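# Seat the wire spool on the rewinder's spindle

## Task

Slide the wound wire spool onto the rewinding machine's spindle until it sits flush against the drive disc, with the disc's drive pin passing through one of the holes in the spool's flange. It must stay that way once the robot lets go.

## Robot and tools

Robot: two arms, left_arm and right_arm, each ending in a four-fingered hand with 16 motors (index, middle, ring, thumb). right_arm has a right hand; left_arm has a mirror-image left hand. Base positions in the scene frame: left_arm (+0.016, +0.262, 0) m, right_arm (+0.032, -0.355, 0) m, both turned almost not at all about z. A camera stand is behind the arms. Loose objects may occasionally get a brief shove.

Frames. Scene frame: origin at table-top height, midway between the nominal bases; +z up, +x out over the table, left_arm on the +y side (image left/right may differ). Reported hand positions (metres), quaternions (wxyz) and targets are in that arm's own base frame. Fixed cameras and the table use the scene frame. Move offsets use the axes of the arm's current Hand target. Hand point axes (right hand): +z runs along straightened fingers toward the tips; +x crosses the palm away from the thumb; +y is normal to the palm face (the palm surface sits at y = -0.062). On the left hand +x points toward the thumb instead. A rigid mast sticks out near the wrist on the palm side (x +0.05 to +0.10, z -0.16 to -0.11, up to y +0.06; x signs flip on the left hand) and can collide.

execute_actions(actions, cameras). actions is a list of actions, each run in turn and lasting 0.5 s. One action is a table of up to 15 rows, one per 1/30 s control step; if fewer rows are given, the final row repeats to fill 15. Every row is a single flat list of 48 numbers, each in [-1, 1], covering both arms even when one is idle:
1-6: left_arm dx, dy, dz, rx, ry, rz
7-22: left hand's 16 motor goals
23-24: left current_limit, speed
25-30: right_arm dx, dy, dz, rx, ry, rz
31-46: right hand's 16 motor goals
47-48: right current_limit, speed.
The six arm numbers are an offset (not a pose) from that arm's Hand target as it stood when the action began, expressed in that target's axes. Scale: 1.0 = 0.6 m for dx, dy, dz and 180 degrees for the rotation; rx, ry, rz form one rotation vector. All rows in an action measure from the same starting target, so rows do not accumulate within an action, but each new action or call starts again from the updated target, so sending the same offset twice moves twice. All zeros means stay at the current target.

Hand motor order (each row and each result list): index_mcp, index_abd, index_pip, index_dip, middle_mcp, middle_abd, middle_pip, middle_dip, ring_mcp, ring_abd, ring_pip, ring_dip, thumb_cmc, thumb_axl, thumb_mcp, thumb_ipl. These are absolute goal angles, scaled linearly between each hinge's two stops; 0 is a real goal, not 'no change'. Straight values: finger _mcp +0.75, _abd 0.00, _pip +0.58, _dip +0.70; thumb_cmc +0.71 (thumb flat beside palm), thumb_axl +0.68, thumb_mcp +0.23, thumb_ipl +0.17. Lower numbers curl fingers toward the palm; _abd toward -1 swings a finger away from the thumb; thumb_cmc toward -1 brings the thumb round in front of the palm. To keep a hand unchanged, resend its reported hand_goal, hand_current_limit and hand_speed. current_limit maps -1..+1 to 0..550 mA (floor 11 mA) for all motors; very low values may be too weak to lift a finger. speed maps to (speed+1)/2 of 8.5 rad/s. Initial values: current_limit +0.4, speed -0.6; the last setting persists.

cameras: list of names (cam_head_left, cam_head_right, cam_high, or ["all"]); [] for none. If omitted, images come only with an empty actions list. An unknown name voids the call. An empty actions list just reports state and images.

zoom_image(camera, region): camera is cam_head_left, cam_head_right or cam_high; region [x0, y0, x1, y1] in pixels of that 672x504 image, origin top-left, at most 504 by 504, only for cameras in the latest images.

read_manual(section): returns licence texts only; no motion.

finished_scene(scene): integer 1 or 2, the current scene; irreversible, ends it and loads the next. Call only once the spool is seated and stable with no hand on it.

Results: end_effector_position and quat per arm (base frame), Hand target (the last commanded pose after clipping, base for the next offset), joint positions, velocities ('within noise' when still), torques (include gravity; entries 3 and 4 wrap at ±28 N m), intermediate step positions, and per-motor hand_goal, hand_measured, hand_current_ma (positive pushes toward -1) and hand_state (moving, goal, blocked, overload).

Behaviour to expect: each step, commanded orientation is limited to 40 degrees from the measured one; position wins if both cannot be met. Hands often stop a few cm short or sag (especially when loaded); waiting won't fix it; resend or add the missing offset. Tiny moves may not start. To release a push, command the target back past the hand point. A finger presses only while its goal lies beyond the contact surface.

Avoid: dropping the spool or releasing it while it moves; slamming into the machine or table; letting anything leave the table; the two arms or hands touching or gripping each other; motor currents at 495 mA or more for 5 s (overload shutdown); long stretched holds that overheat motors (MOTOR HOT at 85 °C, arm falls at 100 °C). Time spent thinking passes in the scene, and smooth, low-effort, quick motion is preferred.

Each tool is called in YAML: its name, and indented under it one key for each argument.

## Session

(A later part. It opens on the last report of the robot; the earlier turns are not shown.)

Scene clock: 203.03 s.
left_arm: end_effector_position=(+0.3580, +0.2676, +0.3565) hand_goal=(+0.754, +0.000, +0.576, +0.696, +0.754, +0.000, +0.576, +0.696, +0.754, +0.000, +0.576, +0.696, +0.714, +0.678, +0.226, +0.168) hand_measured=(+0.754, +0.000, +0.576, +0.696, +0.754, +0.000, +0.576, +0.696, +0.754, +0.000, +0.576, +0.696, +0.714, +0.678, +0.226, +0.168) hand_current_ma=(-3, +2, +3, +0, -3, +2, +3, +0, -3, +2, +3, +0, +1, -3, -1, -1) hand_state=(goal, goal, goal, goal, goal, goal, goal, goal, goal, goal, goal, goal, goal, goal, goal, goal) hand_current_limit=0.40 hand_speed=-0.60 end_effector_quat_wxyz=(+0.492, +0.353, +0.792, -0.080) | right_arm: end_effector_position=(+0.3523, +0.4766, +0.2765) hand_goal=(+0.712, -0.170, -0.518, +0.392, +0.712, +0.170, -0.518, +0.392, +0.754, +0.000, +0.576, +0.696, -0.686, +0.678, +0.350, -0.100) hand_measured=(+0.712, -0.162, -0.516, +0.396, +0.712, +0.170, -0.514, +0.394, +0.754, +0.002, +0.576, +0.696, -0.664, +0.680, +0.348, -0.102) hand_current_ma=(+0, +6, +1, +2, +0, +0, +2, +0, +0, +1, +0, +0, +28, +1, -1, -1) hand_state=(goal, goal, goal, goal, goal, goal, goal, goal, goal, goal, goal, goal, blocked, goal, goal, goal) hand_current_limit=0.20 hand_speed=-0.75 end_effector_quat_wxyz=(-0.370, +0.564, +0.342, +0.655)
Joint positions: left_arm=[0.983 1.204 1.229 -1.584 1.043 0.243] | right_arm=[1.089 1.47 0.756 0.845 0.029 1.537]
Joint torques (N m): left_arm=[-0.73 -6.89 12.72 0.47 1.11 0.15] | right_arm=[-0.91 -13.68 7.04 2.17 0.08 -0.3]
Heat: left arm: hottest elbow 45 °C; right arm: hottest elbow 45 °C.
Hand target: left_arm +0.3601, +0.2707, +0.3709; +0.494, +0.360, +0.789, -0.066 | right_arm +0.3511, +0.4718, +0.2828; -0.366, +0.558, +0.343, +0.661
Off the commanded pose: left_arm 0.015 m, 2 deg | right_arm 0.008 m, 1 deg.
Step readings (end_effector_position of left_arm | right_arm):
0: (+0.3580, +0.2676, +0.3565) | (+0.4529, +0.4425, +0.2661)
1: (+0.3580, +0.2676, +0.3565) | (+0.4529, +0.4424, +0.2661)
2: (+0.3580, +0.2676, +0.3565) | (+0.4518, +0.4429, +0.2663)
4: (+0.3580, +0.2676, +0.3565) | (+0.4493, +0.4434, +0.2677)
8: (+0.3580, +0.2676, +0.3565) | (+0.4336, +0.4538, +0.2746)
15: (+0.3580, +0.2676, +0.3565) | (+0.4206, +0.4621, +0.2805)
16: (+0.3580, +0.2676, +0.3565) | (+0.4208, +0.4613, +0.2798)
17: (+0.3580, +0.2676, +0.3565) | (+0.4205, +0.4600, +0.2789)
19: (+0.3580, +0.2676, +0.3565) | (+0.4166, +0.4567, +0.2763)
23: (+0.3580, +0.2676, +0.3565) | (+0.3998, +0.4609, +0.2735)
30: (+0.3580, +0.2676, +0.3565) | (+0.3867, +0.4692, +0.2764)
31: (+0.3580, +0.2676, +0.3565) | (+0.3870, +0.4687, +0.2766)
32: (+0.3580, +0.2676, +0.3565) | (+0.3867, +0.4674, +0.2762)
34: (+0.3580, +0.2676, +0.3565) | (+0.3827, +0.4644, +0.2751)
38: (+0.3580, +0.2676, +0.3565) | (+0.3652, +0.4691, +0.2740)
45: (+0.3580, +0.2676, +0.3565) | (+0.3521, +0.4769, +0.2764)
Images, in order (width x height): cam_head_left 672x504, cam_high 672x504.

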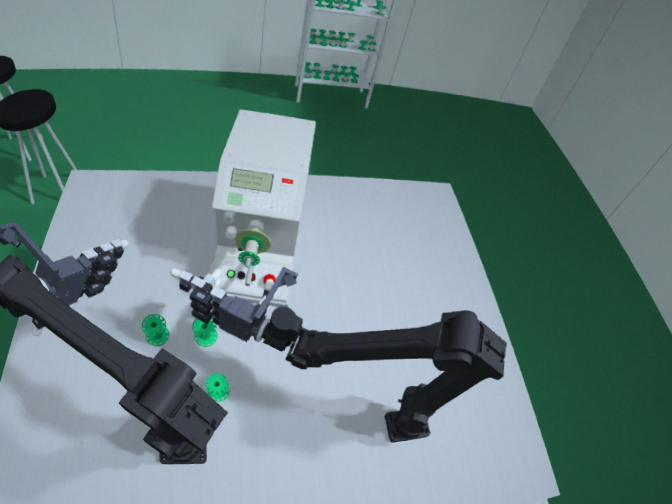

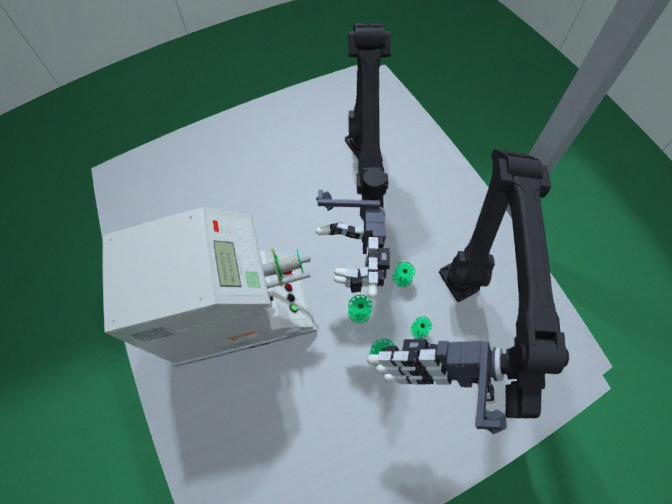

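execute_actions:
  actions:
    - [[0,0,0,0,0,0,0.754,0,0.576,0.696,0.754,0,0.576,0.696,0.754,0,0.576,0.696,0.714,0.678,0.226,0.168,0.4,-0.6,-0.0071,-0.0058,-0.0399,0,0,0,0.712,-0.17,-0.518,0.391,0.712,0.17,-0.518,0.391,0.754,0,0.576,0.696,-0.686,0.678,0.226,0.168,0.2,-0.75]]
    - [[0,0,0,0,0,0,0.754,0,0.576,0.696,0.754,0,0.576,0.696,0.754,0,0.576,0.696,0.714,0.678,0.226,0.168,0.4,-0.6,-0.0071,-0.0058,-0.0399,0,0,0,-0.068,0,0.358,0.478,-0.068,0,0.358,0.478,0.754,0,0.576,0.696,-0.686,0.678,0.226,0.168,0.3,-0.7]]
    - [[0,0,0,0,0,0,0.754,0,0.576,0.696,0.754,0,0.576,0.696,0.754,0,0.576,0.696,0.714,0.678,0.226,0.168,0.4,-0.6,0,0,0,0,0,0,-0.068,0,0.358,0.478,-0.068,0,0.358,0.478,0.754,0,0.576,0.696,-0.686,0.678,0.226,0.168,0.3,-0.7]]
  cameras: ["cam_high","cam_head_left","cam_head_right"]

zoom_image:
  camera: "cam_high"
  region: [260, 220, 360, 302]

zoom_image:
  camera: "cam_head_left"
  region: [210, 222, 310, 304]

zoom_image:
  camera: "cam_head_right"
  region: [230, 222, 330, 304]

Scene clock: 207.70 s.
left_arm: end_effector_position=(+0.3580, +0.2676, +0.3565) hand_goal=(+0.754, +0.000, +0.576, +0.696, +0.754, +0.000, +0.576, +0.696, +0.754, +0.000, +0.576, +0.696, +0.714, +0.678, +0.226, +0.168) hand_measured=(+0.754, +0.000, +0.576, +0.696, +0.754, +0.000, +0.576, +0.696, +0.754, +0.000, +0.576, +0.696, +0.714, +0.678, +0.226, +0.168) hand_current_ma=(-3, +2, +3, +0, -3, +2, +3, +0, -3, +2, +3, +0, +1, -3, -1, -1) hand_state=(goal, goal, goal, goal, goal, goal, goal, goal, goal, goal, goal, goal, goal, goal, goal, goal) hand_current_limit=0.40 hand_speed=-0.60 end_effector_quat_wxyz=(+0.492, +0.353, +0.792, -0.080) | right_arm: end_effector_position=(+0.3280, +0.4363, +0.2582) hand_goal=(-0.068, +0.000, +0.358, +0.478, -0.068, +0.000, +0.358, +0.478, +0.754, +0.000, +0.576, +0.696, -0.686, +0.678, +0.226, +0.168) hand_measured=(-0.066, +0.002, +0.354, +0.474, -0.066, +0.010, +0.354, +0.474, +0.754, +0.002, +0.576, +0.696, -0.664, +0.680, +0.228, +0.166) hand_current_ma=(+1, +0, -2, -2, +1, +8, -2, -2, +0, +1, +0, +0, +28, +1, +1, -1) hand_state=(goal, goal, goal, goal, goal, goal, goal, goal, goal, goal, goal, goal, blocked, goal, goal, goal) hand_current_limit=0.30 hand_speed=-0.70 end_effector_quat_wxyz=(-0.364, +0.570, +0.342, +0.653)
Joint positions: left_arm=[0.983 1.204 1.229 -1.584 1.043 0.243] | right_arm=[1.101 1.388 0.617 0.888 0.051 1.534]
Joint torques (N m): left_arm=[-0.73 -6.77 12.78 0.43 1.1 0.17] | right_arm=[0.21 -11.93 6.57 2.76 0.04 -0.4]
Heat: left arm: hottest elbow 45 °C; right arm: hottest elbow 44 °C.
Hand target: left_arm +0.3601, +0.2707, +0.3709; +0.494, +0.360, +0.789, -0.066 | right_arm +0.3227, +0.4348, +0.2674; -0.366, +0.558, +0.343, +0.661
Off the commanded pose: left_arm 0.015 m, 2 deg | right_arm 0.010 m, 2 deg.
Step readings (end_effector_position of left_arm | right_arm):
0: (+0.3580, +0.2676, +0.3565) | (+0.3523, +0.4766, +0.2765)
1: (+0.3580, +0.2676, +0.3565) | (+0.3523, +0.4764, +0.2761)
2: (+0.3580, +0.2676, +0.3565) | (+0.3519, +0.4751, +0.2751)
4: (+0.3580, +0.2676, +0.3565) | (+0.3493, +0.4690, +0.2715)
8: (+0.3580, +0.2676, +0.3565) | (+0.3438, +0.4573, +0.2639)
15: (+0.3580, +0.2676, +0.3565) | (+0.3420, +0.4553, +0.2649)
16: (+0.3580, +0.2676, +0.3565) | (+0.3417, +0.4551, +0.2649)
17: (+0.3580, +0.2676, +0.3565) | (+0.3411, +0.4540, +0.2647)
19: (+0.3580, +0.2676, +0.3565) | (+0.3369, +0.4490, +0.2628)
23: (+0.3580, +0.2676, +0.3565) | (+0.3304, +0.4380, +0.2574)
30: (+0.3580, +0.2676, +0.3565) | (+0.3281, +0.4364, +0.2577)
31: (+0.3580, +0.2676, +0.3565) | (+0.3279, +0.4365, +0.2579)
32: (+0.3580, +0.2676, +0.3565) | (+0.3279, +0.4365, +0.2579)
34: (+0.3580, +0.2676, +0.3565) | (+0.3279, +0.4365, +0.2580)
38: (+0.3580, +0.2676, +0.3565) | (+0.3279, +0.4365, +0.2580)
45: (+0.3580, +0.2676, +0.3565) | (+0.3280, +0.4363, +0.2582)

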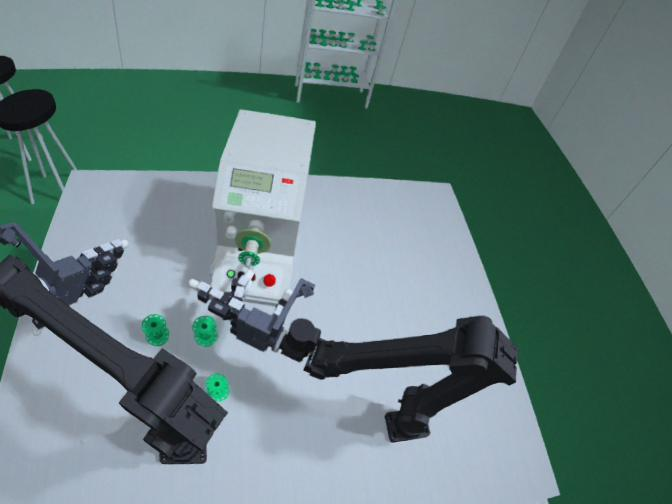

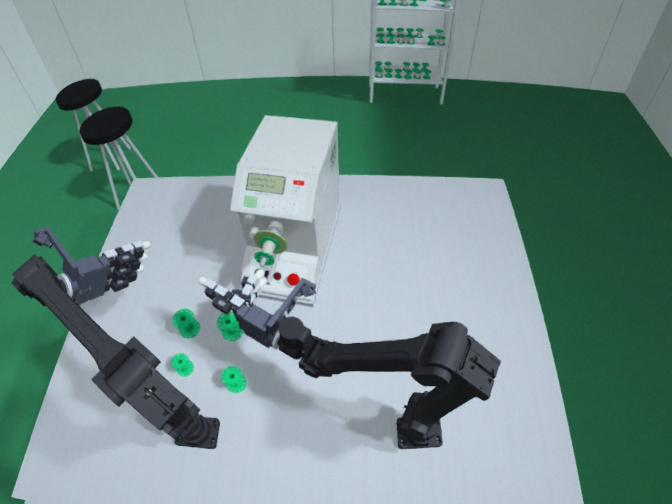

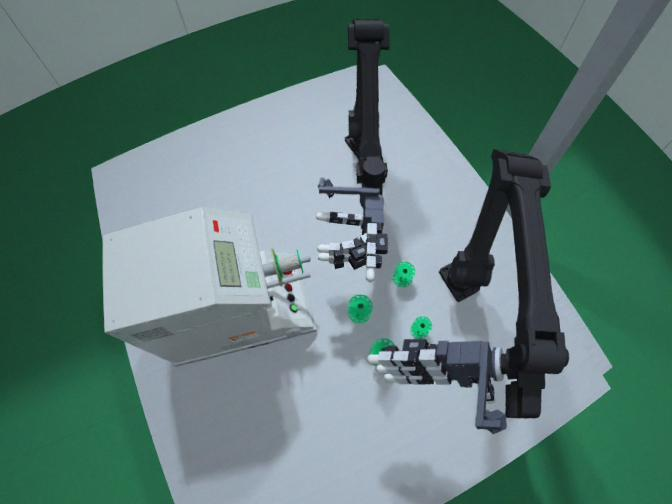

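Scaled by 5.040.

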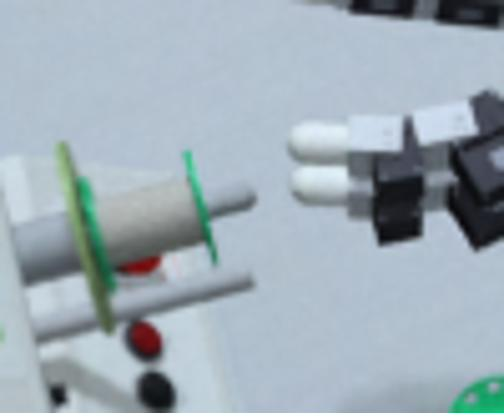

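Scaled by 5.040.

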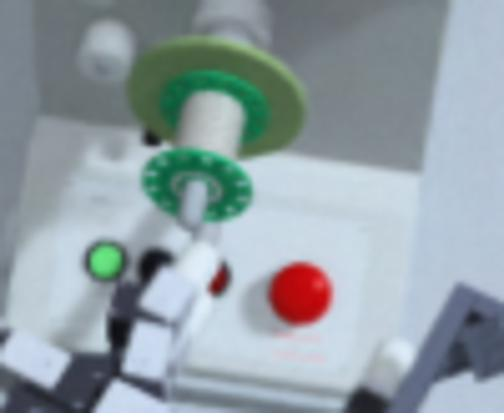

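Scaled by 5.040.

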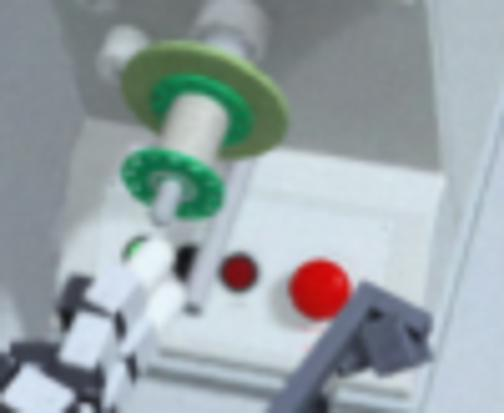

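execute_actions:
  actions:
    - [[0,0,0,0,0,0,0.754,0,0.576,0.696,0.754,0,0.576,0.696,0.754,0,0.576,0.696,0.714,0.678,0.226,0.168,0.4,-0.6,-0.0031,0.0155,0.0169,0,0,0,-0.068,0,0.358,0.478,-0.068,0,0.358,0.478,0.754,0,0.576,0.696,-0.686,0.678,0.226,0.168,0.3,-0.7]]
    - [[0,0,0,0,0,0,0.754,0,0.576,0.696,0.754,0,0.576,0.696,0.754,0,0.576,0.696,0.714,0.678,0.226,0.168,0.4,-0.6,0,0,0,0,0,0,-0.068,0,0.358,0.478,-0.068,0,0.358,0.478,0.754,0,0.576,0.696,-0.686,0.678,0.226,0.168,0.3,-0.7]]
  cameras: ["cam_high","cam_head_left","cam_head_right"]

zoom_image:
  camera: "cam_high"
  region: [270, 230, 340, 286]

zoom_image:
  camera: "cam_head_left"
  region: [225, 235, 275, 295]

zoom_image:
  camera: "cam_head_right"
  region: [240, 235, 290, 295]

Scene clock: 213.33 s.
left_arm: end_effector_position=(+0.3580, +0.2676, +0.3565) hand_goal=(+0.754, +0.000, +0.576, +0.696, +0.754, +0.000, +0.576, +0.696, +0.754, +0.000, +0.576, +0.696, +0.714, +0.678, +0.226, +0.168) hand_measured=(+0.754, +0.000, +0.576, +0.696, +0.754, +0.000, +0.576, +0.696, +0.754, +0.000, +0.576, +0.696, +0.714, +0.678, +0.226, +0.168) hand_current_ma=(-3, +2, +3, +0, -3, +2, +3, +0, -3, +2, +3, +0, +1, -3, -1, -1) hand_state=(goal, goal, goal, goal, goal, goal, goal, goal, goal, goal, goal, goal, goal, goal, goal, goal) hand_current_limit=0.40 hand_speed=-0.60 end_effector_quat_wxyz=(+0.492, +0.353, +0.792, -0.080) | right_arm: end_effector_position=(+0.3298, +0.4368, +0.2581) hand_goal=(-0.068, +0.000, +0.358, +0.478, -0.068, +0.000, +0.358, +0.478, +0.754, +0.000, +0.576, +0.696, -0.686, +0.678, +0.226, +0.168) hand_measured=(-0.066, +0.002, +0.354, +0.474, -0.066, +0.010, +0.354, +0.474, +0.754, +0.002, +0.576, +0.696, -0.664, +0.680, +0.228, +0.166) hand_current_ma=(+1, +0, -2, -2, +1, +8, -2, -2, +0, +1, +0, +0, +28, +1, +1, -1) hand_state=(goal, goal, goal, goal, goal, goal, goal, goal, goal, goal, goal, goal, blocked, goal, goal, goal) hand_current_limit=0.30 hand_speed=-0.70 end_effector_quat_wxyz=(-0.368, +0.567, +0.346, +0.651)
Joint positions: left_arm=[0.983 1.204 1.229 -1.584 1.043 0.243] | right_arm=[1.092 1.388 0.617 0.888 0.029 1.534]
Joint torques (N m): left_arm=[-1.08 -7.18 12.68 0.51 1.09 0.15] | right_arm=[-1.08 -9.23 8.34 2.56 -0.07 -0.38]
Heat: left arm: hottest elbow 45 °C; right arm: hottest elbow 44 °C.
Hand target: left_arm +0.3601, +0.2707, +0.3709; +0.494, +0.360, +0.789, -0.066 | right_arm +0.3359, +0.4391, +0.2673; -0.366, +0.558, +0.343, +0.661
Off the commanded pose: left_arm 0.015 m, 2 deg | right_arm 0.011 m, 2 deg.
Step readings (end_effector_position of left_arm | right_arm):
0: (+0.3580, +0.2676, +0.3565) | (+0.3280, +0.4363, +0.2582)
1: (+0.3580, +0.2676, +0.3565) | (+0.3280, +0.4363, +0.2582)
2: (+0.3580, +0.2676, +0.3565) | (+0.3277, +0.4367, +0.2582)
4: (+0.3580, +0.2676, +0.3565) | (+0.3270, +0.4379, +0.2584)
8: (+0.3580, +0.2676, +0.3565) | (+0.3286, +0.4374, +0.2584)
15: (+0.3580, +0.2676, +0.3565) | (+0.3298, +0.4367, +0.2583)
16: (+0.3580, +0.2676, +0.3565) | (+0.3298, +0.4367, +0.2583)
17: (+0.3580, +0.2676, +0.3565) | (+0.3298, +0.4367, +0.2581)
19: (+0.3580, +0.2676, +0.3565) | (+0.3298, +0.4368, +0.2581)
23: (+0.3580, +0.2676, +0.3565) | (+0.3298, +0.4368, +0.2581)
30: (+0.3580, +0.2676, +0.3565) | (+0.3298, +0.4368, +0.2581)

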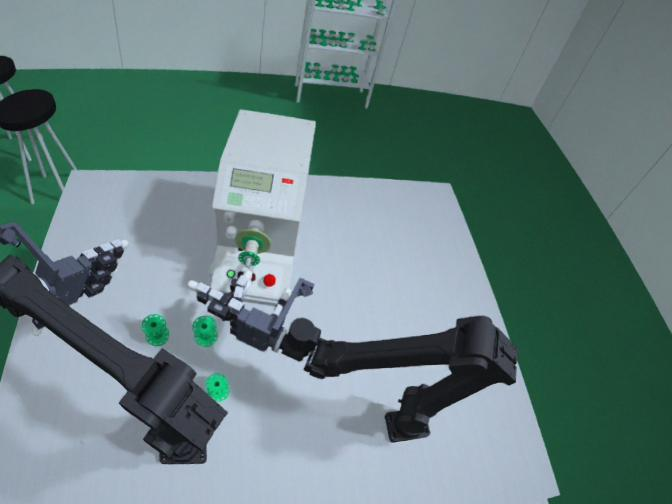

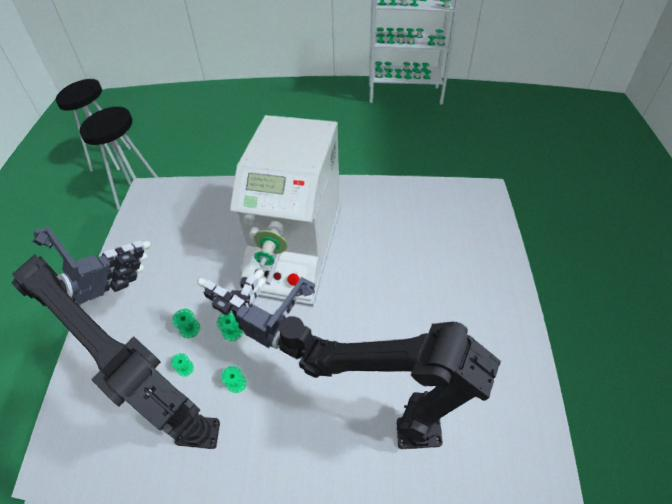

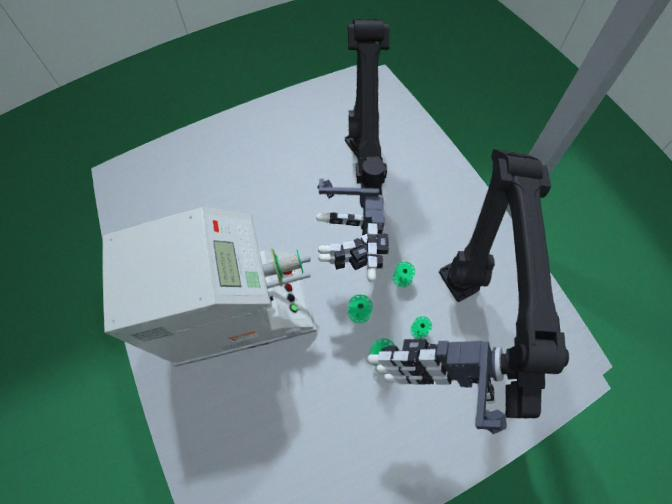

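Scaled by 7.200.

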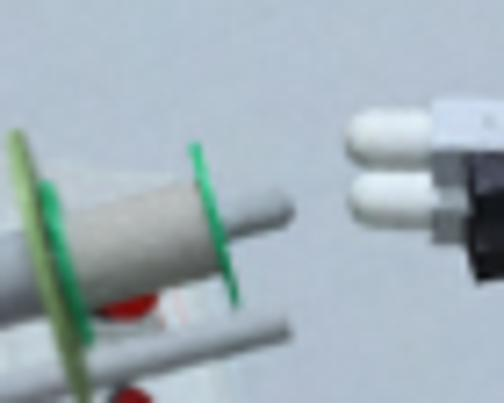

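Scaled by 8.400.

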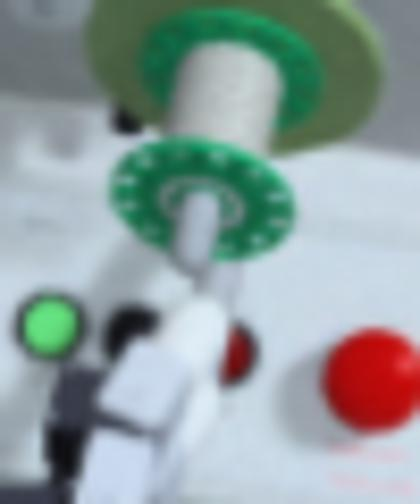

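Scaled by 8.400.

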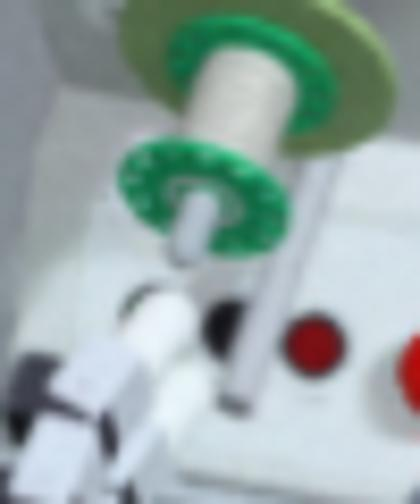

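execute_actions:
  actions:
    - [[0,0,0,0,0,0,0.754,0,0.576,0.696,0.754,0,0.576,0.696,0.754,0,0.576,0.696,0.714,0.678,0.226,0.168,0.4,-0.6,0.0004,0.024,0.0134,0,0,0,-0.068,0,0.358,0.478,-0.068,0,0.358,0.478,0.754,0,0.576,0.696,-0.686,0.678,0.226,0.168,0.3,-0.7]]
    - [[0,0,0,0,0,0,0.754,0,0.576,0.696,0.754,0,0.576,0.696,0.754,0,0.576,0.696,0.714,0.678,0.226,0.168,0.4,-0.6,0.0004,0.024,0.0134,0,0,0,-0.068,0,0.358,0.478,-0.068,0,0.358,0.478,0.754,0,0.576,0.696,-0.686,0.678,0.226,0.168,0.3,-0.7]]
  cameras: ["cam_high","cam_head_left","cam_head_right"]

zoom_image:
  camera: "cam_high"
  region: [270, 230, 340, 286]

zoom_image:
  camera: "cam_head_left"
  region: [225, 235, 275, 295]

zoom_image:
  camera: "cam_head_right"
  region: [240, 235, 290, 295]

Scene clock: 216.43 s.
left_arm: end_effector_position=(+0.3580, +0.2676, +0.3565) hand_goal=(+0.754, +0.000, +0.576, +0.696, +0.754, +0.000, +0.576, +0.696, +0.754, +0.000, +0.576, +0.696, +0.714, +0.678, +0.226, +0.168) hand_measured=(+0.754, +0.000, +0.576, +0.696, +0.754, +0.000, +0.576, +0.696, +0.754, +0.000, +0.576, +0.696, +0.714, +0.678, +0.226, +0.168) hand_current_ma=(-3, +2, +3, +0, -3, +2, +3, +0, -3, +2, +3, +0, +1, -3, -1, -1) hand_state=(goal, goal, goal, goal, goal, goal, goal, goal, goal, goal, goal, goal, goal, goal, goal, goal) hand_current_limit=0.40 hand_speed=-0.60 end_effector_quat_wxyz=(+0.492, +0.353, +0.792, -0.080) | right_arm: end_effector_position=(+0.3568, +0.4248, +0.2442) hand_goal=(-0.068, +0.000, +0.358, +0.478, -0.068, +0.000, +0.358, +0.478, +0.754, +0.000, +0.576, +0.696, -0.686, +0.678, +0.226, +0.168) hand_measured=(-0.066, +0.002, +0.356, +0.474, -0.066, +0.010, +0.354, +0.474, +0.754, +0.002, +0.576, +0.696, -0.664, +0.680, +0.228, +0.166) hand_current_ma=(+1, +0, -1, -2, +1, +8, -1, -2, +0, +1, +0, +0, +28, +1, +1, -1) hand_state=(goal, goal, goal, goal, goal, goal, goal, goal, goal, goal, goal, goal, blocked, goal, goal, goal) hand_current_limit=0.30 hand_speed=-0.70 end_effector_quat_wxyz=(-0.359, +0.575, +0.353, +0.644)
Joint positions: left_arm=[0.983 1.204 1.229 -1.584 1.043 0.243] | right_arm=[1.014 1.416 0.617 0.888 -0.045 1.534]
Joint torques (N m): left_arm=[-0.85 -6.77 12.7 0.49 1.1 0.17] | right_arm=[-0.91 -9.64 11.48 2.28 -0.1 -0.22]
Heat: left arm: hottest elbow 45 °C; right arm: hottest elbow 44 °C.
Hand target: left_arm +0.3601, +0.2707, +0.3709; +0.494, +0.360, +0.789, -0.066 | right_arm +0.3686, +0.4386, +0.2711; -0.366, +0.558, +0.343, +0.661
Off the commanded pose: left_arm 0.015 m, 2 deg | right_arm 0.033 m, 3 deg.
Step readings (end_effector_position of left_arm | right_arm):
0: (+0.3580, +0.2676, +0.3565) | (+0.3298, +0.4368, +0.2581)
1: (+0.3580, +0.2676, +0.3565) | (+0.3298, +0.4368, +0.2581)
2: (+0.3580, +0.2676, +0.3565) | (+0.3298, +0.4374, +0.2580)
4: (+0.3580, +0.2676, +0.3565) | (+0.3319, +0.4374, +0.2567)
8: (+0.3580, +0.2676, +0.3565) | (+0.3411, +0.4323, +0.2527)
15: (+0.3580, +0.2676, +0.3565) | (+0.3452, +0.4298, +0.2507)
16: (+0.3580, +0.2676, +0.3565) | (+0.3451, +0.4300, +0.2507)
17: (+0.3580, +0.2676, +0.3565) | (+0.3450, +0.4305, +0.2508)
19: (+0.3580, +0.2676, +0.3565) | (+0.3466, +0.4307, +0.2499)
23: (+0.3580, +0.2676, +0.3565) | (+0.3527, +0.4275, +0.2462)
30: (+0.3580, +0.2676, +0.3565) | (+0.3569, +0.4247, +0.2442)

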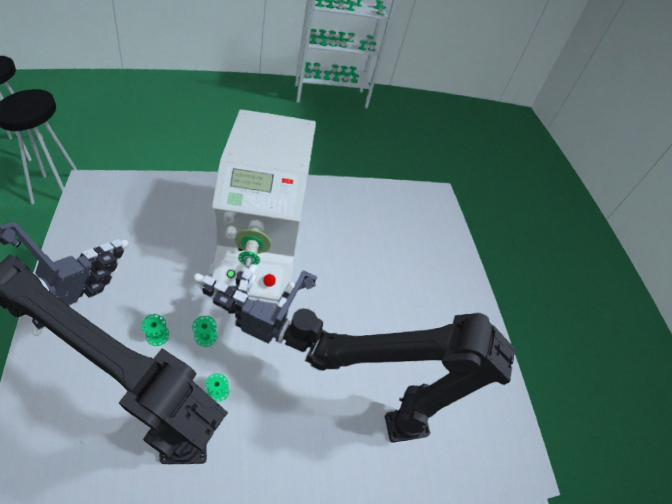

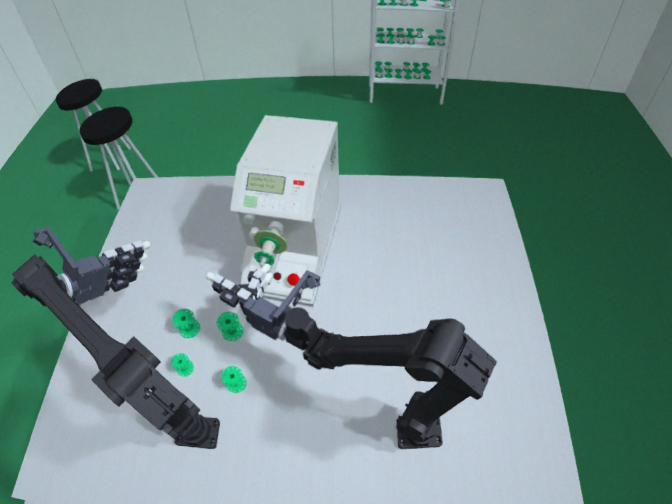

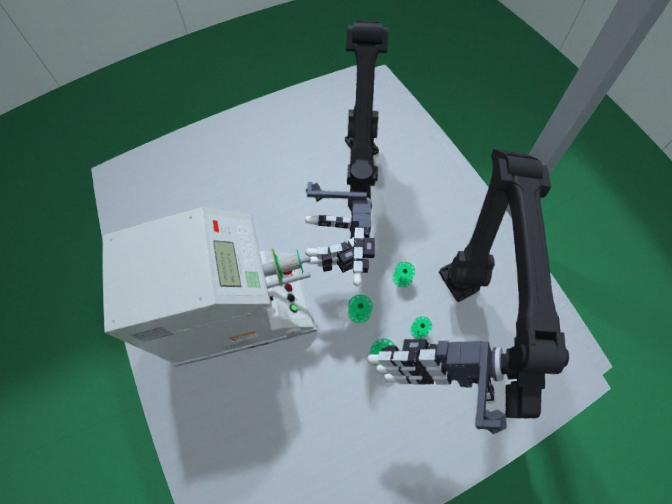

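Scaled by 7.200.

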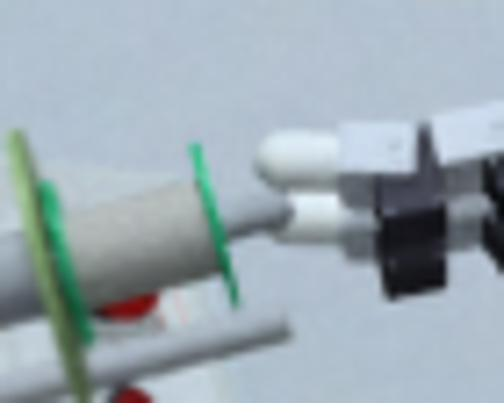

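Scaled by 8.400.

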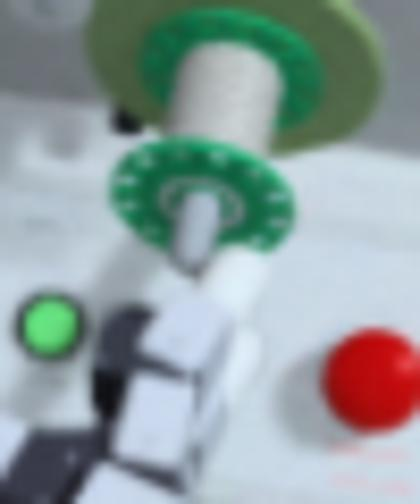

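Scaled by 8.400.

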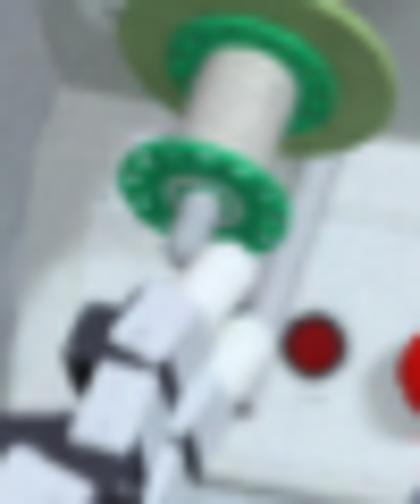

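execute_actions:
  actions:
    - [[0,0,0,0,0,0,0.754,0,0.576,0.696,0.754,0,0.576,0.696,0.754,0,0.576,0.696,0.714,0.678,0.226,0.168,0.4,-0.6,0.0115,-0.0342,0.0012,0,0,0,-0.068,0,0.358,0.478,-0.068,0,0.358,0.478,0.754,0,0.576,0.696,-0.686,0.678,0.226,0.168,0.3,-0.7]]
    - [[0,0,0,0,0,0,0.754,0,0.576,0.696,0.754,0,0.576,0.696,0.754,0,0.576,0.696,0.714,0.678,0.226,0.168,0.4,-0.6,0.006,0,0,0,0,0,-0.068,0,0.358,0.478,-0.068,0,0.358,0.478,0.754,0,0.576,0.696,-0.686,0.678,0.226,0.168,0.3,-0.7]]
  cameras: []

Scene clock: 218.73 s.
left_arm: end_effector_position=(+0.3580, +0.2676, +0.3565) hand_goal=(+0.754, +0.000, +0.576, +0.696, +0.754, +0.000, +0.576, +0.696, +0.754, +0.000, +0.576, +0.696, +0.714, +0.678, +0.226, +0.168) hand_measured=(+0.754, +0.000, +0.576, +0.696, +0.754, +0.000, +0.576, +0.696, +0.754, +0.000, +0.576, +0.696, +0.714, +0.678, +0.226, +0.168) hand_current_ma=(-3, +2, +3, +0, -3, +2, +3, +0, -3, +2, +3, +0, +1, -3, -1, -1) hand_state=(goal, goal, goal, goal, goal, goal, goal, goal, goal, goal, goal, goal, goal, goal, goal, goal) hand_current_limit=0.40 hand_speed=-0.60 end_effector_quat_wxyz=(+0.492, +0.353, +0.792, -0.080) | right_arm: end_effector_position=(+0.3437, +0.4345, +0.2443) hand_goal=(-0.068, +0.000, +0.358, +0.478, -0.068, +0.000, +0.358, +0.478, +0.754, +0.000, +0.576, +0.696, -0.686, +0.678, +0.226, +0.168) hand_measured=(-0.066, +0.002, +0.356, +0.474, -0.066, +0.010, +0.356, +0.474, +0.754, +0.002, +0.576, +0.696, -0.664, +0.680, +0.228, +0.166) hand_current_ma=(+1, +0, -1, -2, +0, +8, -1, -2, +0, +1, +0, +0, +28, +1, +1, -1) hand_state=(goal, goal, goal, goal, goal, goal, goal, goal, goal, goal, goal, goal, blocked, goal, goal, goal) hand_current_limit=0.30 hand_speed=-0.70 end_effector_quat_wxyz=(-0.358, +0.580, +0.353, +0.641)
Joint positions: left_arm=[0.983 1.204 1.229 -1.584 1.043 0.243] | right_arm=[1.059 1.413 0.626 0.865 0.005 1.534]
Joint torques (N m): left_arm=[-0.5 -7.06 12.74 0.4 1.11 0.15] | right_arm=[-0.56 -11.58 11.21 1.68 0.04 -0.33]
Heat: left arm: hottest elbow 45 °C; right arm: hottest elbow 45 °C.
Hand target: left_arm +0.3601, +0.2707, +0.3709; +0.494, +0.360, +0.789, -0.066 | right_arm +0.3500, +0.4483, +0.2809; -0.366, +0.558, +0.343, +0.661
Off the commanded pose: left_arm 0.015 m, 2 deg | right_arm 0.039 m, 4 deg.
Step readings (end_effector_position of left_arm | right_arm):
0: (+0.3580, +0.2676, +0.3565) | (+0.3568, +0.4248, +0.2442)
1: (+0.3580, +0.2676, +0.3565) | (+0.3570, +0.4247, +0.2444)
2: (+0.3580, +0.2676, +0.3565) | (+0.3574, +0.4240, +0.2445)
4: (+0.3580, +0.2676, +0.3565) | (+0.3570, +0.4237, +0.2451)
8: (+0.3580, +0.2676, +0.3565) | (+0.3493, +0.4306, +0.2459)
15: (+0.3580, +0.2676, +0.3565) | (+0.3438, +0.4350, +0.2455)
16: (+0.3580, +0.2676, +0.3565) | (+0.3438, +0.4350, +0.2455)
17: (+0.3580, +0.2676, +0.3565) | (+0.3438, +0.4350, +0.2452)
19: (+0.3580, +0.2676, +0.3565) | (+0.3439, +0.4349, +0.2442)
23: (+0.3580, +0.2676, +0.3565) | (+0.3439, +0.4348, +0.2432)
30: (+0.3580, +0.2676, +0.3565) | (+0.3437, +0.4346, +0.2441)
No camera images: "cameras" was empty.

execute_actions:
  actions:
    - [[0,0,0,0,0,0,0.754,0,0.576,0.696,0.754,0,0.576,0.696,0.754,0,0.576,0.696,0.714,0.678,0.226,0.168,0.4,-0.6,0.0165,0.0007,0.0023,0,0,0,-0.068,0,0.358,0.478,-0.068,0,0.358,0.478,0.754,0,0.576,0.696,-0.686,0.678,0.226,0.168,0.3,-0.7]]
    - [[0,0,0,0,0,0,0.754,0,0.576,0.696,0.754,0,0.576,0.696,0.754,0,0.576,0.696,0.714,0.678,0.226,0.168,0.4,-0.6,0.0165,0.0007,0.0023,0,0,0,-0.068,0,0.358,0.478,-0.068,0,0.358,0.478,0.754,0,0.576,0.696,-0.686,0.678,0.226,0.168,0.3,-0.7]]
  cameras: []

Scene clock: 222.57 s.
left_arm: end_effector_position=(+0.3580, +0.2676, +0.3565) hand_goal=(+0.754, +0.000, +0.576, +0.696, +0.754, +0.000, +0.576, +0.696, +0.754, +0.000, +0.576, +0.696, +0.714, +0.678, +0.226, +0.168) hand_measured=(+0.754, +0.000, +0.576, +0.696, +0.754, +0.000, +0.576, +0.696, +0.754, +0.000, +0.576, +0.696, +0.714, +0.678, +0.226, +0.168) hand_current_ma=(-3, +2, +3, +0, -3, +2, +3, +0, -3, +2, +3, +0, +1, -3, -1, -1) hand_state=(goal, goal, goal, goal, goal, goal, goal, goal, goal, goal, goal, goal, goal, goal, goal, goal) hand_current_limit=0.40 hand_speed=-0.60 end_effector_quat_wxyz=(+0.492, +0.353, +0.792, -0.080) | right_arm: end_effector_position=(+0.3443, +0.4355, +0.2653) hand_goal=(-0.068, +0.000, +0.358, +0.478, -0.068, +0.000, +0.358, +0.478, +0.754, +0.000, +0.576, +0.696, -0.686, +0.678, +0.226, +0.168) hand_measured=(-0.066, +0.002, +0.356, +0.474, -0.066, +0.010, +0.356, +0.474, +0.754, +0.002, +0.576, +0.696, -0.664, +0.680, +0.228, +0.166) hand_current_ma=(+1, +1, -1, -2, +0, +8, -1, -2, +0, +1, +0, +0, +28, +1, +1, -1) hand_state=(goal, goal, goal, goal, goal, goal, goal, goal, goal, goal, goal, goal, blocked, goal, goal, goal) hand_current_limit=0.30 hand_speed=-0.70 end_effector_quat_wxyz=(-0.358, +0.579, +0.352, +0.642)
Joint positions: left_arm=[0.983 1.204 1.229 -1.584 1.043 0.243] | right_arm=[1.059 1.367 0.652 0.796 0.005 1.534]
Joint torques (N m): left_arm=[-0.97 -7 12.7 0.47 1.09 0.18] | right_arm=[-0.09 -11.28 11.77 1.92 0.05 -0.35]
Heat: left arm: hottest elbow 45 °C; right arm: hottest elbow 45 °C.
Hand target: left_arm +0.3601, +0.2707, +0.3709; +0.494, +0.360, +0.789, -0.066 | right_arm +0.3500, +0.4483, +0.3008; -0.366, +0.558, +0.343, +0.661
Off the commanded pose: left_arm 0.015 m, 2 deg | right_arm 0.038 m, 4 deg.
Step readings (end_effector_position of left_arm | right_arm):
0: (+0.3580, +0.2676, +0.3565) | (+0.3437, +0.4345, +0.2442)
1: (+0.3580, +0.2676, +0.3565) | (+0.3438, +0.4346, +0.2444)
2: (+0.3580, +0.2676, +0.3565) | (+0.3438, +0.4347, +0.2443)
4: (+0.3580, +0.2676, +0.3565) | (+0.3438, +0.4347, +0.2454)
8: (+0.3580, +0.2676, +0.3565) | (+0.3437, +0.4345, +0.2524)
15: (+0.3580, +0.2676, +0.3565) | (+0.3442, +0.4354, +0.2579)
16: (+0.3580, +0.2676, +0.3565) | (+0.3442, +0.4354, +0.2577)
17: (+0.3580, +0.2676, +0.3565) | (+0.3442, +0.4353, +0.2571)
19: (+0.3580, +0.2676, +0.3565) | (+0.3441, +0.4352, +0.2564)
23: (+0.3580, +0.2676, +0.3565) | (+0.3439, +0.4348, +0.2599)
30: (+0.3580, +0.2676, +0.3565) | (+0.3443, +0.4355, +0.2657)
No camera images: "cameras" was empty.

execute_actions:
  actions:
    - [[0,0,0,0,0,0,0.754,0,0.576,0.696,0.754,0,0.576,0.696,0.754,0,0.576,0.696,0.714,0.678,0.226,0.168,0.4,-0.6,0.0005,0.0162,0.0158,0,0,0,-0.068,0,0.358,0.478,-0.068,0,0.358,0.478,0.754,0,0.576,0.696,-0.686,0.678,0.226,0.168,0.3,-0.7]]
    - [[0,0,0,0,0,0,0.754,0,0.576,0.696,0.754,0,0.576,0.696,0.754,0,0.576,0.696,0.714,0.678,0.226,0.168,0.4,-0.6,0,0,0,0,0,0,-0.068,0,0.358,0.478,-0.068,0,0.358,0.478,0.754,0,0.576,0.696,-0.686,0.678,0.226,0.168,0.3,-0.7]]
  cameras: ["cam_high","cam_head_left","cam_head_right"]

zoom_image:
  camera: "cam_high"
  region: [270, 230, 340, 286]

zoom_image:
  camera: "cam_head_left"
  region: [225, 235, 275, 295]

zoom_image:
  camera: "cam_head_right"
  region: [240, 235, 290, 295]

Scene clock: 225.20 s.
left_arm: end_effector_position=(+0.3580, +0.2676, +0.3565) hand_goal=(+0.754, +0.000, +0.576, +0.696, +0.754, +0.000, +0.576, +0.696, +0.754, +0.000, +0.576, +0.696, +0.714, +0.678, +0.226, +0.168) hand_measured=(+0.754, +0.000, +0.576, +0.696, +0.754, +0.000, +0.576, +0.696, +0.754, +0.000, +0.576, +0.696, +0.714, +0.678, +0.226, +0.168) hand_current_ma=(-3, +2, +3, +0, -3, +2, +3, +0, -3, +2, +3, +0, +1, -3, -1, -1) hand_state=(goal, goal, goal, goal, goal, goal, goal, goal, goal, goal, goal, goal, goal, goal, goal, goal) hand_current_limit=0.40 hand_speed=-0.60 end_effector_quat_wxyz=(+0.492, +0.353, +0.792, -0.080) | right_arm: end_effector_position=(+0.3514, +0.4397, +0.2776) hand_goal=(-0.068, +0.000, +0.358, +0.478, -0.068, +0.000, +0.358, +0.478, +0.754, +0.000, +0.576, +0.696, -0.686, +0.678, +0.226, +0.168) hand_measured=(-0.066, +0.002, +0.356, +0.474, -0.066, +0.010, +0.356, +0.474, +0.754, +0.002, +0.576, +0.696, -0.664, +0.680, +0.228, +0.166) hand_current_ma=(+1, +1, -1, -2, +0, +8, -1, -2, +0, +1, +0, +0, +28, +1, +1, -1) hand_state=(goal, goal, goal, goal, goal, goal, goal, goal, goal, goal, goal, goal, blocked, goal, goal, goal) hand_current_limit=0.30 hand_speed=-0.70 end_effector_quat_wxyz=(-0.363, +0.572, +0.350, +0.647)
Joint positions: left_arm=[0.983 1.204 1.229 -1.584 1.043 0.243] | right_arm=[1.046 1.368 0.678 0.791 -0.015 1.534]
Joint torques (N m): left_arm=[-0.56 -6.83 12.78 0.29 1.09 0.15] | right_arm=[-1.38 -10.11 11.78 1.74 -0.1 -0.3]
Heat: left arm: hottest elbow 45 °C; right arm: hottest elbow 45 °C.
Hand target: left_arm +0.3601, +0.2707, +0.3709; +0.494, +0.360, +0.789, -0.066 | right_arm +0.3630, +0.4516, +0.3029; -0.366, +0.558, +0.343, +0.661
Off the commanded pose: left_arm 0.015 m, 2 deg | right_arm 0.030 m, 2 deg.
Step readings (end_effector_position of left_arm | right_arm):
0: (+0.3580, +0.2676, +0.3565) | (+0.3443, +0.4355, +0.2653)
1: (+0.3580, +0.2676, +0.3565) | (+0.3443, +0.4356, +0.2653)
2: (+0.3580, +0.2676, +0.3565) | (+0.3442, +0.4360, +0.2655)
4: (+0.3580, +0.2676, +0.3565) | (+0.3443, +0.4378, +0.2671)
8: (+0.3580, +0.2676, +0.3565) | (+0.3477, +0.4397, +0.2737)
15: (+0.3580, +0.2676, +0.3565) | (+0.3514, +0.4394, +0.2782)
16: (+0.3580, +0.2676, +0.3565) | (+0.3514, +0.4395, +0.2780)
17: (+0.3580, +0.2676, +0.3565) | (+0.3513, +0.4396, +0.2780)
19: (+0.3580, +0.2676, +0.3565) | (+0.3514, +0.4396, +0.2778)
23: (+0.3580, +0.2676, +0.3565) | (+0.3514, +0.4397, +0.2776)
30: (+0.3580, +0.2676, +0.3565) | (+0.3514, +0.4397, +0.2776)

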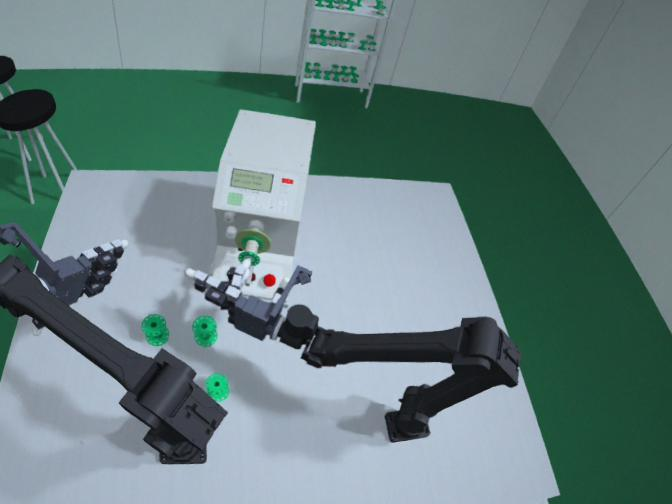

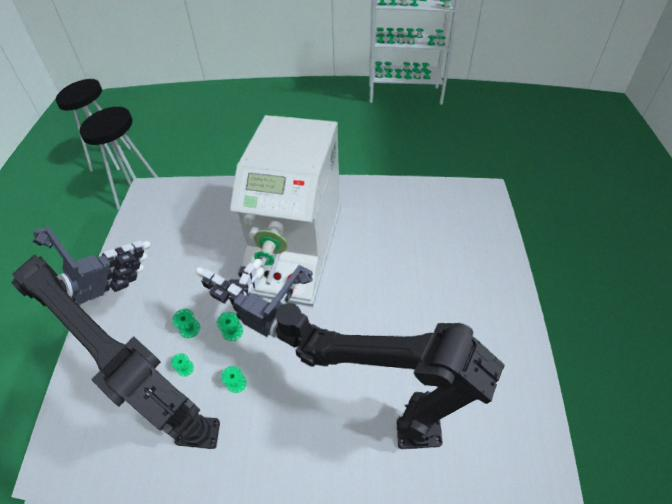

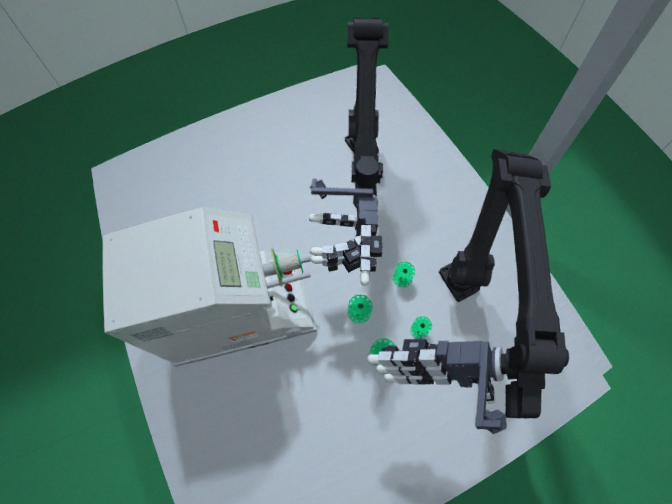

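Scaled by 7.200.

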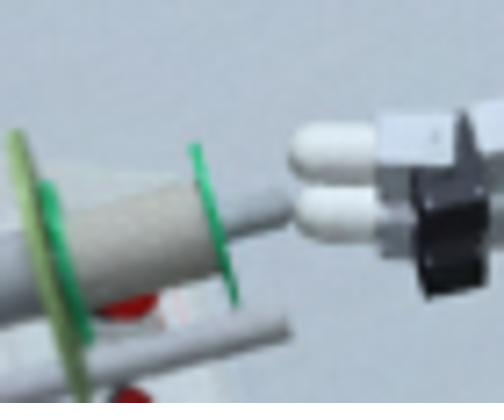

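Scaled by 8.400.

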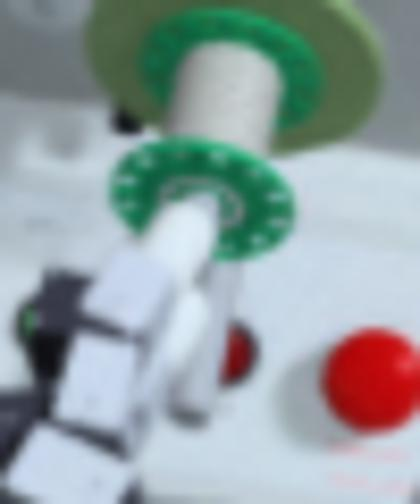

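Scaled by 8.400.

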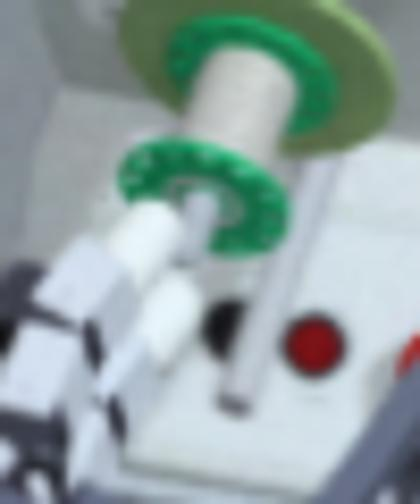

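execute_actions:
  actions:
    - [[0,0,0,0,0,0,0.754,0,0.576,0.696,0.754,0,0.576,0.696,0.754,0,0.576,0.696,0.714,0.678,0.226,0.168,0.4,-0.6,-0.0231,-0.001,-0.0033,0,0,0,-0.068,0,0.358,0.478,-0.068,0,0.358,0.478,0.754,0,0.576,0.696,-0.686,0.678,0.226,0.168,0.3,-0.7]]
  cameras: []

Scene clock: 226.70 s.
left_arm: end_effector_position=(+0.3580, +0.2676, +0.3565) hand_goal=(+0.754, +0.000, +0.576, +0.696, +0.754, +0.000, +0.576, +0.696, +0.754, +0.000, +0.576, +0.696, +0.714, +0.678, +0.226, +0.168) hand_measured=(+0.754, +0.000, +0.576, +0.696, +0.754, +0.000, +0.576, +0.696, +0.754, +0.000, +0.576, +0.696, +0.714, +0.678, +0.226, +0.168) hand_current_ma=(-3, +2, +3, +0, -3, +2, +3, +0, -3, +2, +3, +0, +1, -3, -1, -1) hand_state=(goal, goal, goal, goal, goal, goal, goal, goal, goal, goal, goal, goal, goal, goal, goal, goal) hand_current_limit=0.40 hand_speed=-0.60 end_effector_quat_wxyz=(+0.492, +0.353, +0.792, -0.080) | right_arm: end_effector_position=(+0.3538, +0.4439, +0.2640) hand_goal=(-0.068, +0.000, +0.358, +0.478, -0.068, +0.000, +0.358, +0.478, +0.754, +0.000, +0.576, +0.696, -0.686, +0.678, +0.226, +0.168) hand_measured=(-0.066, +0.002, +0.356, +0.474, -0.066, +0.010, +0.356, +0.474, +0.754, +0.002, +0.576, +0.696, -0.664, +0.680, +0.228, +0.166) hand_current_ma=(+1, +1, -1, -2, +0, +8, -1, -2, +0, +1, +0, +0, +28, +1, +1, -1) hand_state=(goal, goal, goal, goal, goal, goal, goal, goal, goal, goal, goal, goal, blocked, goal, goal, goal) hand_current_limit=0.30 hand_speed=-0.70 end_effector_quat_wxyz=(-0.361, +0.576, +0.353, +0.643)
Joint positions: left_arm=[0.983 1.204 1.229 -1.584 1.043 0.243] | right_arm=[1.046 1.403 0.678 0.812 -0.016 1.534]
Joint torques (N m): left_arm=[-0.21 -6.89 12.62 0.43 1.09 0.17] | right_arm=[-1.08 -10.7 10.44 2.8 -0.11 -0.27]
Heat: left arm: hottest elbow 45 °C; right arm: hottest elbow 45 °C.
Hand target: left_arm +0.3601, +0.2707, +0.3709; +0.494, +0.360, +0.789, -0.066 | right_arm +0.3629, +0.4517, +0.2887; -0.366, +0.558, +0.343, +0.661
Off the commanded pose: left_arm 0.015 m, 2 deg | right_arm 0.028 m, 3 deg.
Step readings (end_effector_position of left_arm | right_arm):
0: (+0.3580, +0.2676, +0.3565) | (+0.3514, +0.4397, +0.2776)
1: (+0.3580, +0.2676, +0.3565) | (+0.3514, +0.4397, +0.2774)
2: (+0.3580, +0.2676, +0.3565) | (+0.3515, +0.4398, +0.2770)
4: (+0.3580, +0.2676, +0.3565) | (+0.3520, +0.4407, +0.2744)
8: (+0.3580, +0.2676, +0.3565) | (+0.3533, +0.4431, +0.2662)
15: (+0.3580, +0.2676, +0.3565) | (+0.3538, +0.4439, +0.2638)
No camera images: "cameras" was empty.

execute_actions:
  actions:
    - [[0,0,0,0,0,0,0.754,0,0.576,0.696,0.754,0,0.576,0.696,0.754,0,0.576,0.696,0.714,0.678,0.226,0.168,0.4,-0.6,0.0078,0.0227,0.0083,0,0,0,-0.068,0,0.358,0.478,-0.068,0,0.358,0.478,0.754,0,0.576,0.696,-0.686,0.678,0.226,0.168,0.3,-0.7]]
  cameras: ["cam_high","cam_head_left","cam_head_right"]

zoom_image:
  camera: "cam_high"
  region: [270, 230, 340, 286]

zoom_image:
  camera: "cam_head_left"
  region: [225, 235, 275, 295]

zoom_image:
  camera: "cam_head_right"
  region: [240, 235, 290, 295]

Scene clock: 228.27 s.
left_arm: end_effector_position=(+0.3580, +0.2676, +0.3565) hand_goal=(+0.754, +0.000, +0.576, +0.696, +0.754, +0.000, +0.576, +0.696, +0.754, +0.000, +0.576, +0.696, +0.714, +0.678, +0.226, +0.168) hand_measured=(+0.754, +0.000, +0.576, +0.696, +0.754, +0.000, +0.576, +0.696, +0.754, +0.000, +0.576, +0.696, +0.714, +0.678, +0.226, +0.168) hand_current_ma=(-3, +2, +3, +0, -3, +2, +3, +0, -3, +2, +3, +0, +1, -3, -1, -1) hand_state=(goal, goal, goal, goal, goal, goal, goal, goal, goal, goal, goal, goal, goal, goal, goal, goal) hand_current_limit=0.40 hand_speed=-0.60 end_effector_quat_wxyz=(+0.492, +0.353, +0.792, -0.080) | right_arm: end_effector_position=(+0.3662, +0.4361, +0.2642) hand_goal=(-0.068, +0.000, +0.358, +0.478, -0.068, +0.000, +0.358, +0.478, +0.754, +0.000, +0.576, +0.696, -0.686, +0.678, +0.226, +0.168) hand_measured=(-0.066, +0.002, +0.356, +0.474, -0.066, +0.010, +0.356, +0.474, +0.754, +0.002, +0.576, +0.696, -0.664, +0.680, +0.228, +0.166) hand_current_ma=(+1, +1, -1, -2, +0, +8, -1, -2, +0, +1, +0, +0, +28, +1, +1, -1) hand_state=(goal, goal, goal, goal, goal, goal, goal, goal, goal, goal, goal, goal, blocked, goal, goal, goal) hand_current_limit=0.30 hand_speed=-0.70 end_effector_quat_wxyz=(-0.359, +0.576, +0.353, +0.644)
Joint positions: left_arm=[0.983 1.204 1.229 -1.584 1.043 0.243] | right_arm=[1.009 1.403 0.678 0.812 -0.048 1.534]
Joint torques (N m): left_arm=[-0.85 -6.77 12.72 0.42 1.08 0.17] | right_arm=[-0.97 -11.58 11.71 2 -0.15 -0.24]
Heat: left arm: hottest elbow 45 °C; right arm: hottest elbow 45 °C.
Hand target: left_arm +0.3601, +0.2707, +0.3709; +0.494, +0.360, +0.789, -0.066 | right_arm +0.3767, +0.4487, +0.2947; -0.366, +0.558, +0.343, +0.661
Off the commanded pose: left_arm 0.015 m, 2 deg | right_arm 0.035 m, 3 deg.
Step readings (end_effector_position of left_arm | right_arm):
0: (+0.3580, +0.2676, +0.3565) | (+0.3538, +0.4439, +0.2640)
1: (+0.3580, +0.2676, +0.3565) | (+0.3539, +0.4439, +0.2640)
2: (+0.3580, +0.2676, +0.3565) | (+0.3538, +0.4445, +0.2641)
4: (+0.3580, +0.2676, +0.3565) | (+0.3552, +0.4443, +0.2642)
8: (+0.3580, +0.2676, +0.3565) | (+0.3626, +0.4388, +0.2642)
15: (+0.3580, +0.2676, +0.3565) | (+0.3662, +0.4361, +0.2642)

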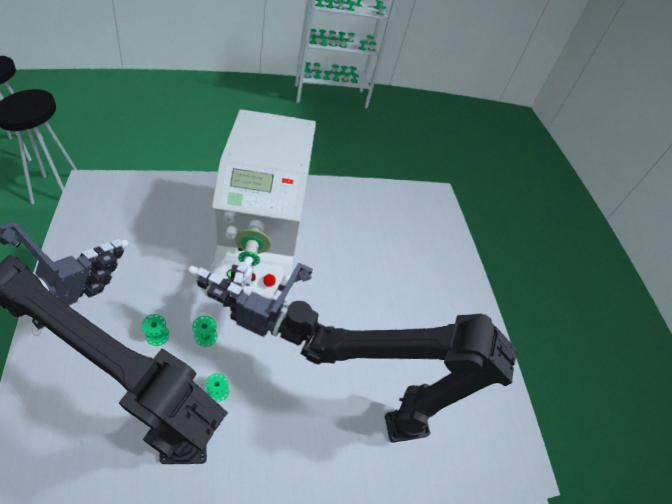

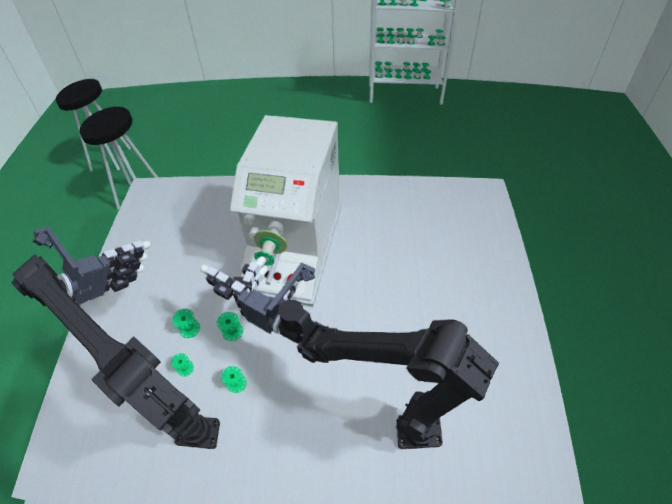

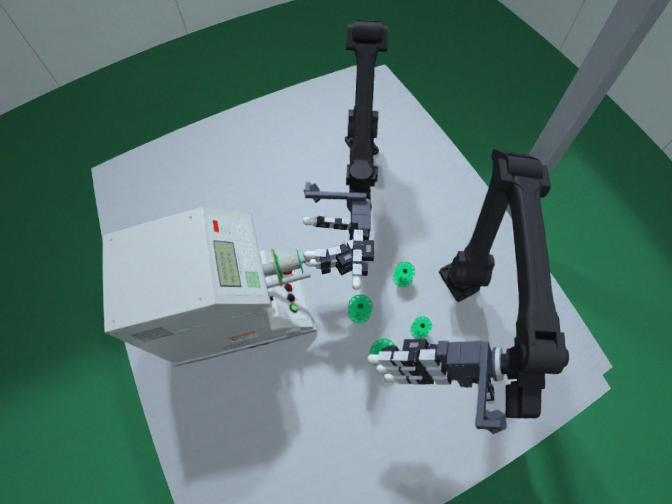

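Scaled by 7.200.

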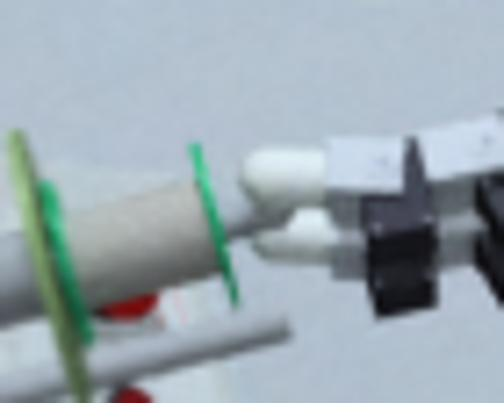

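Scaled by 8.400.

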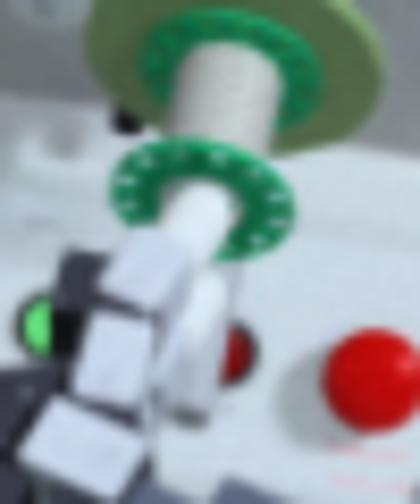

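Scaled by 8.400.

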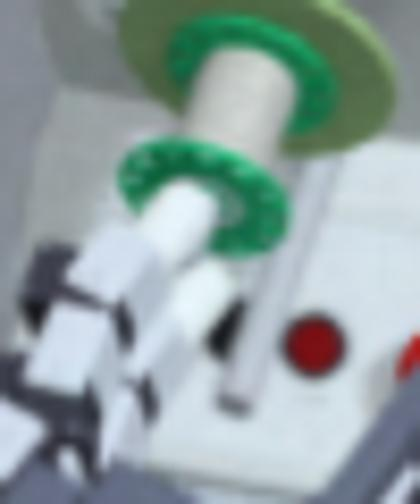

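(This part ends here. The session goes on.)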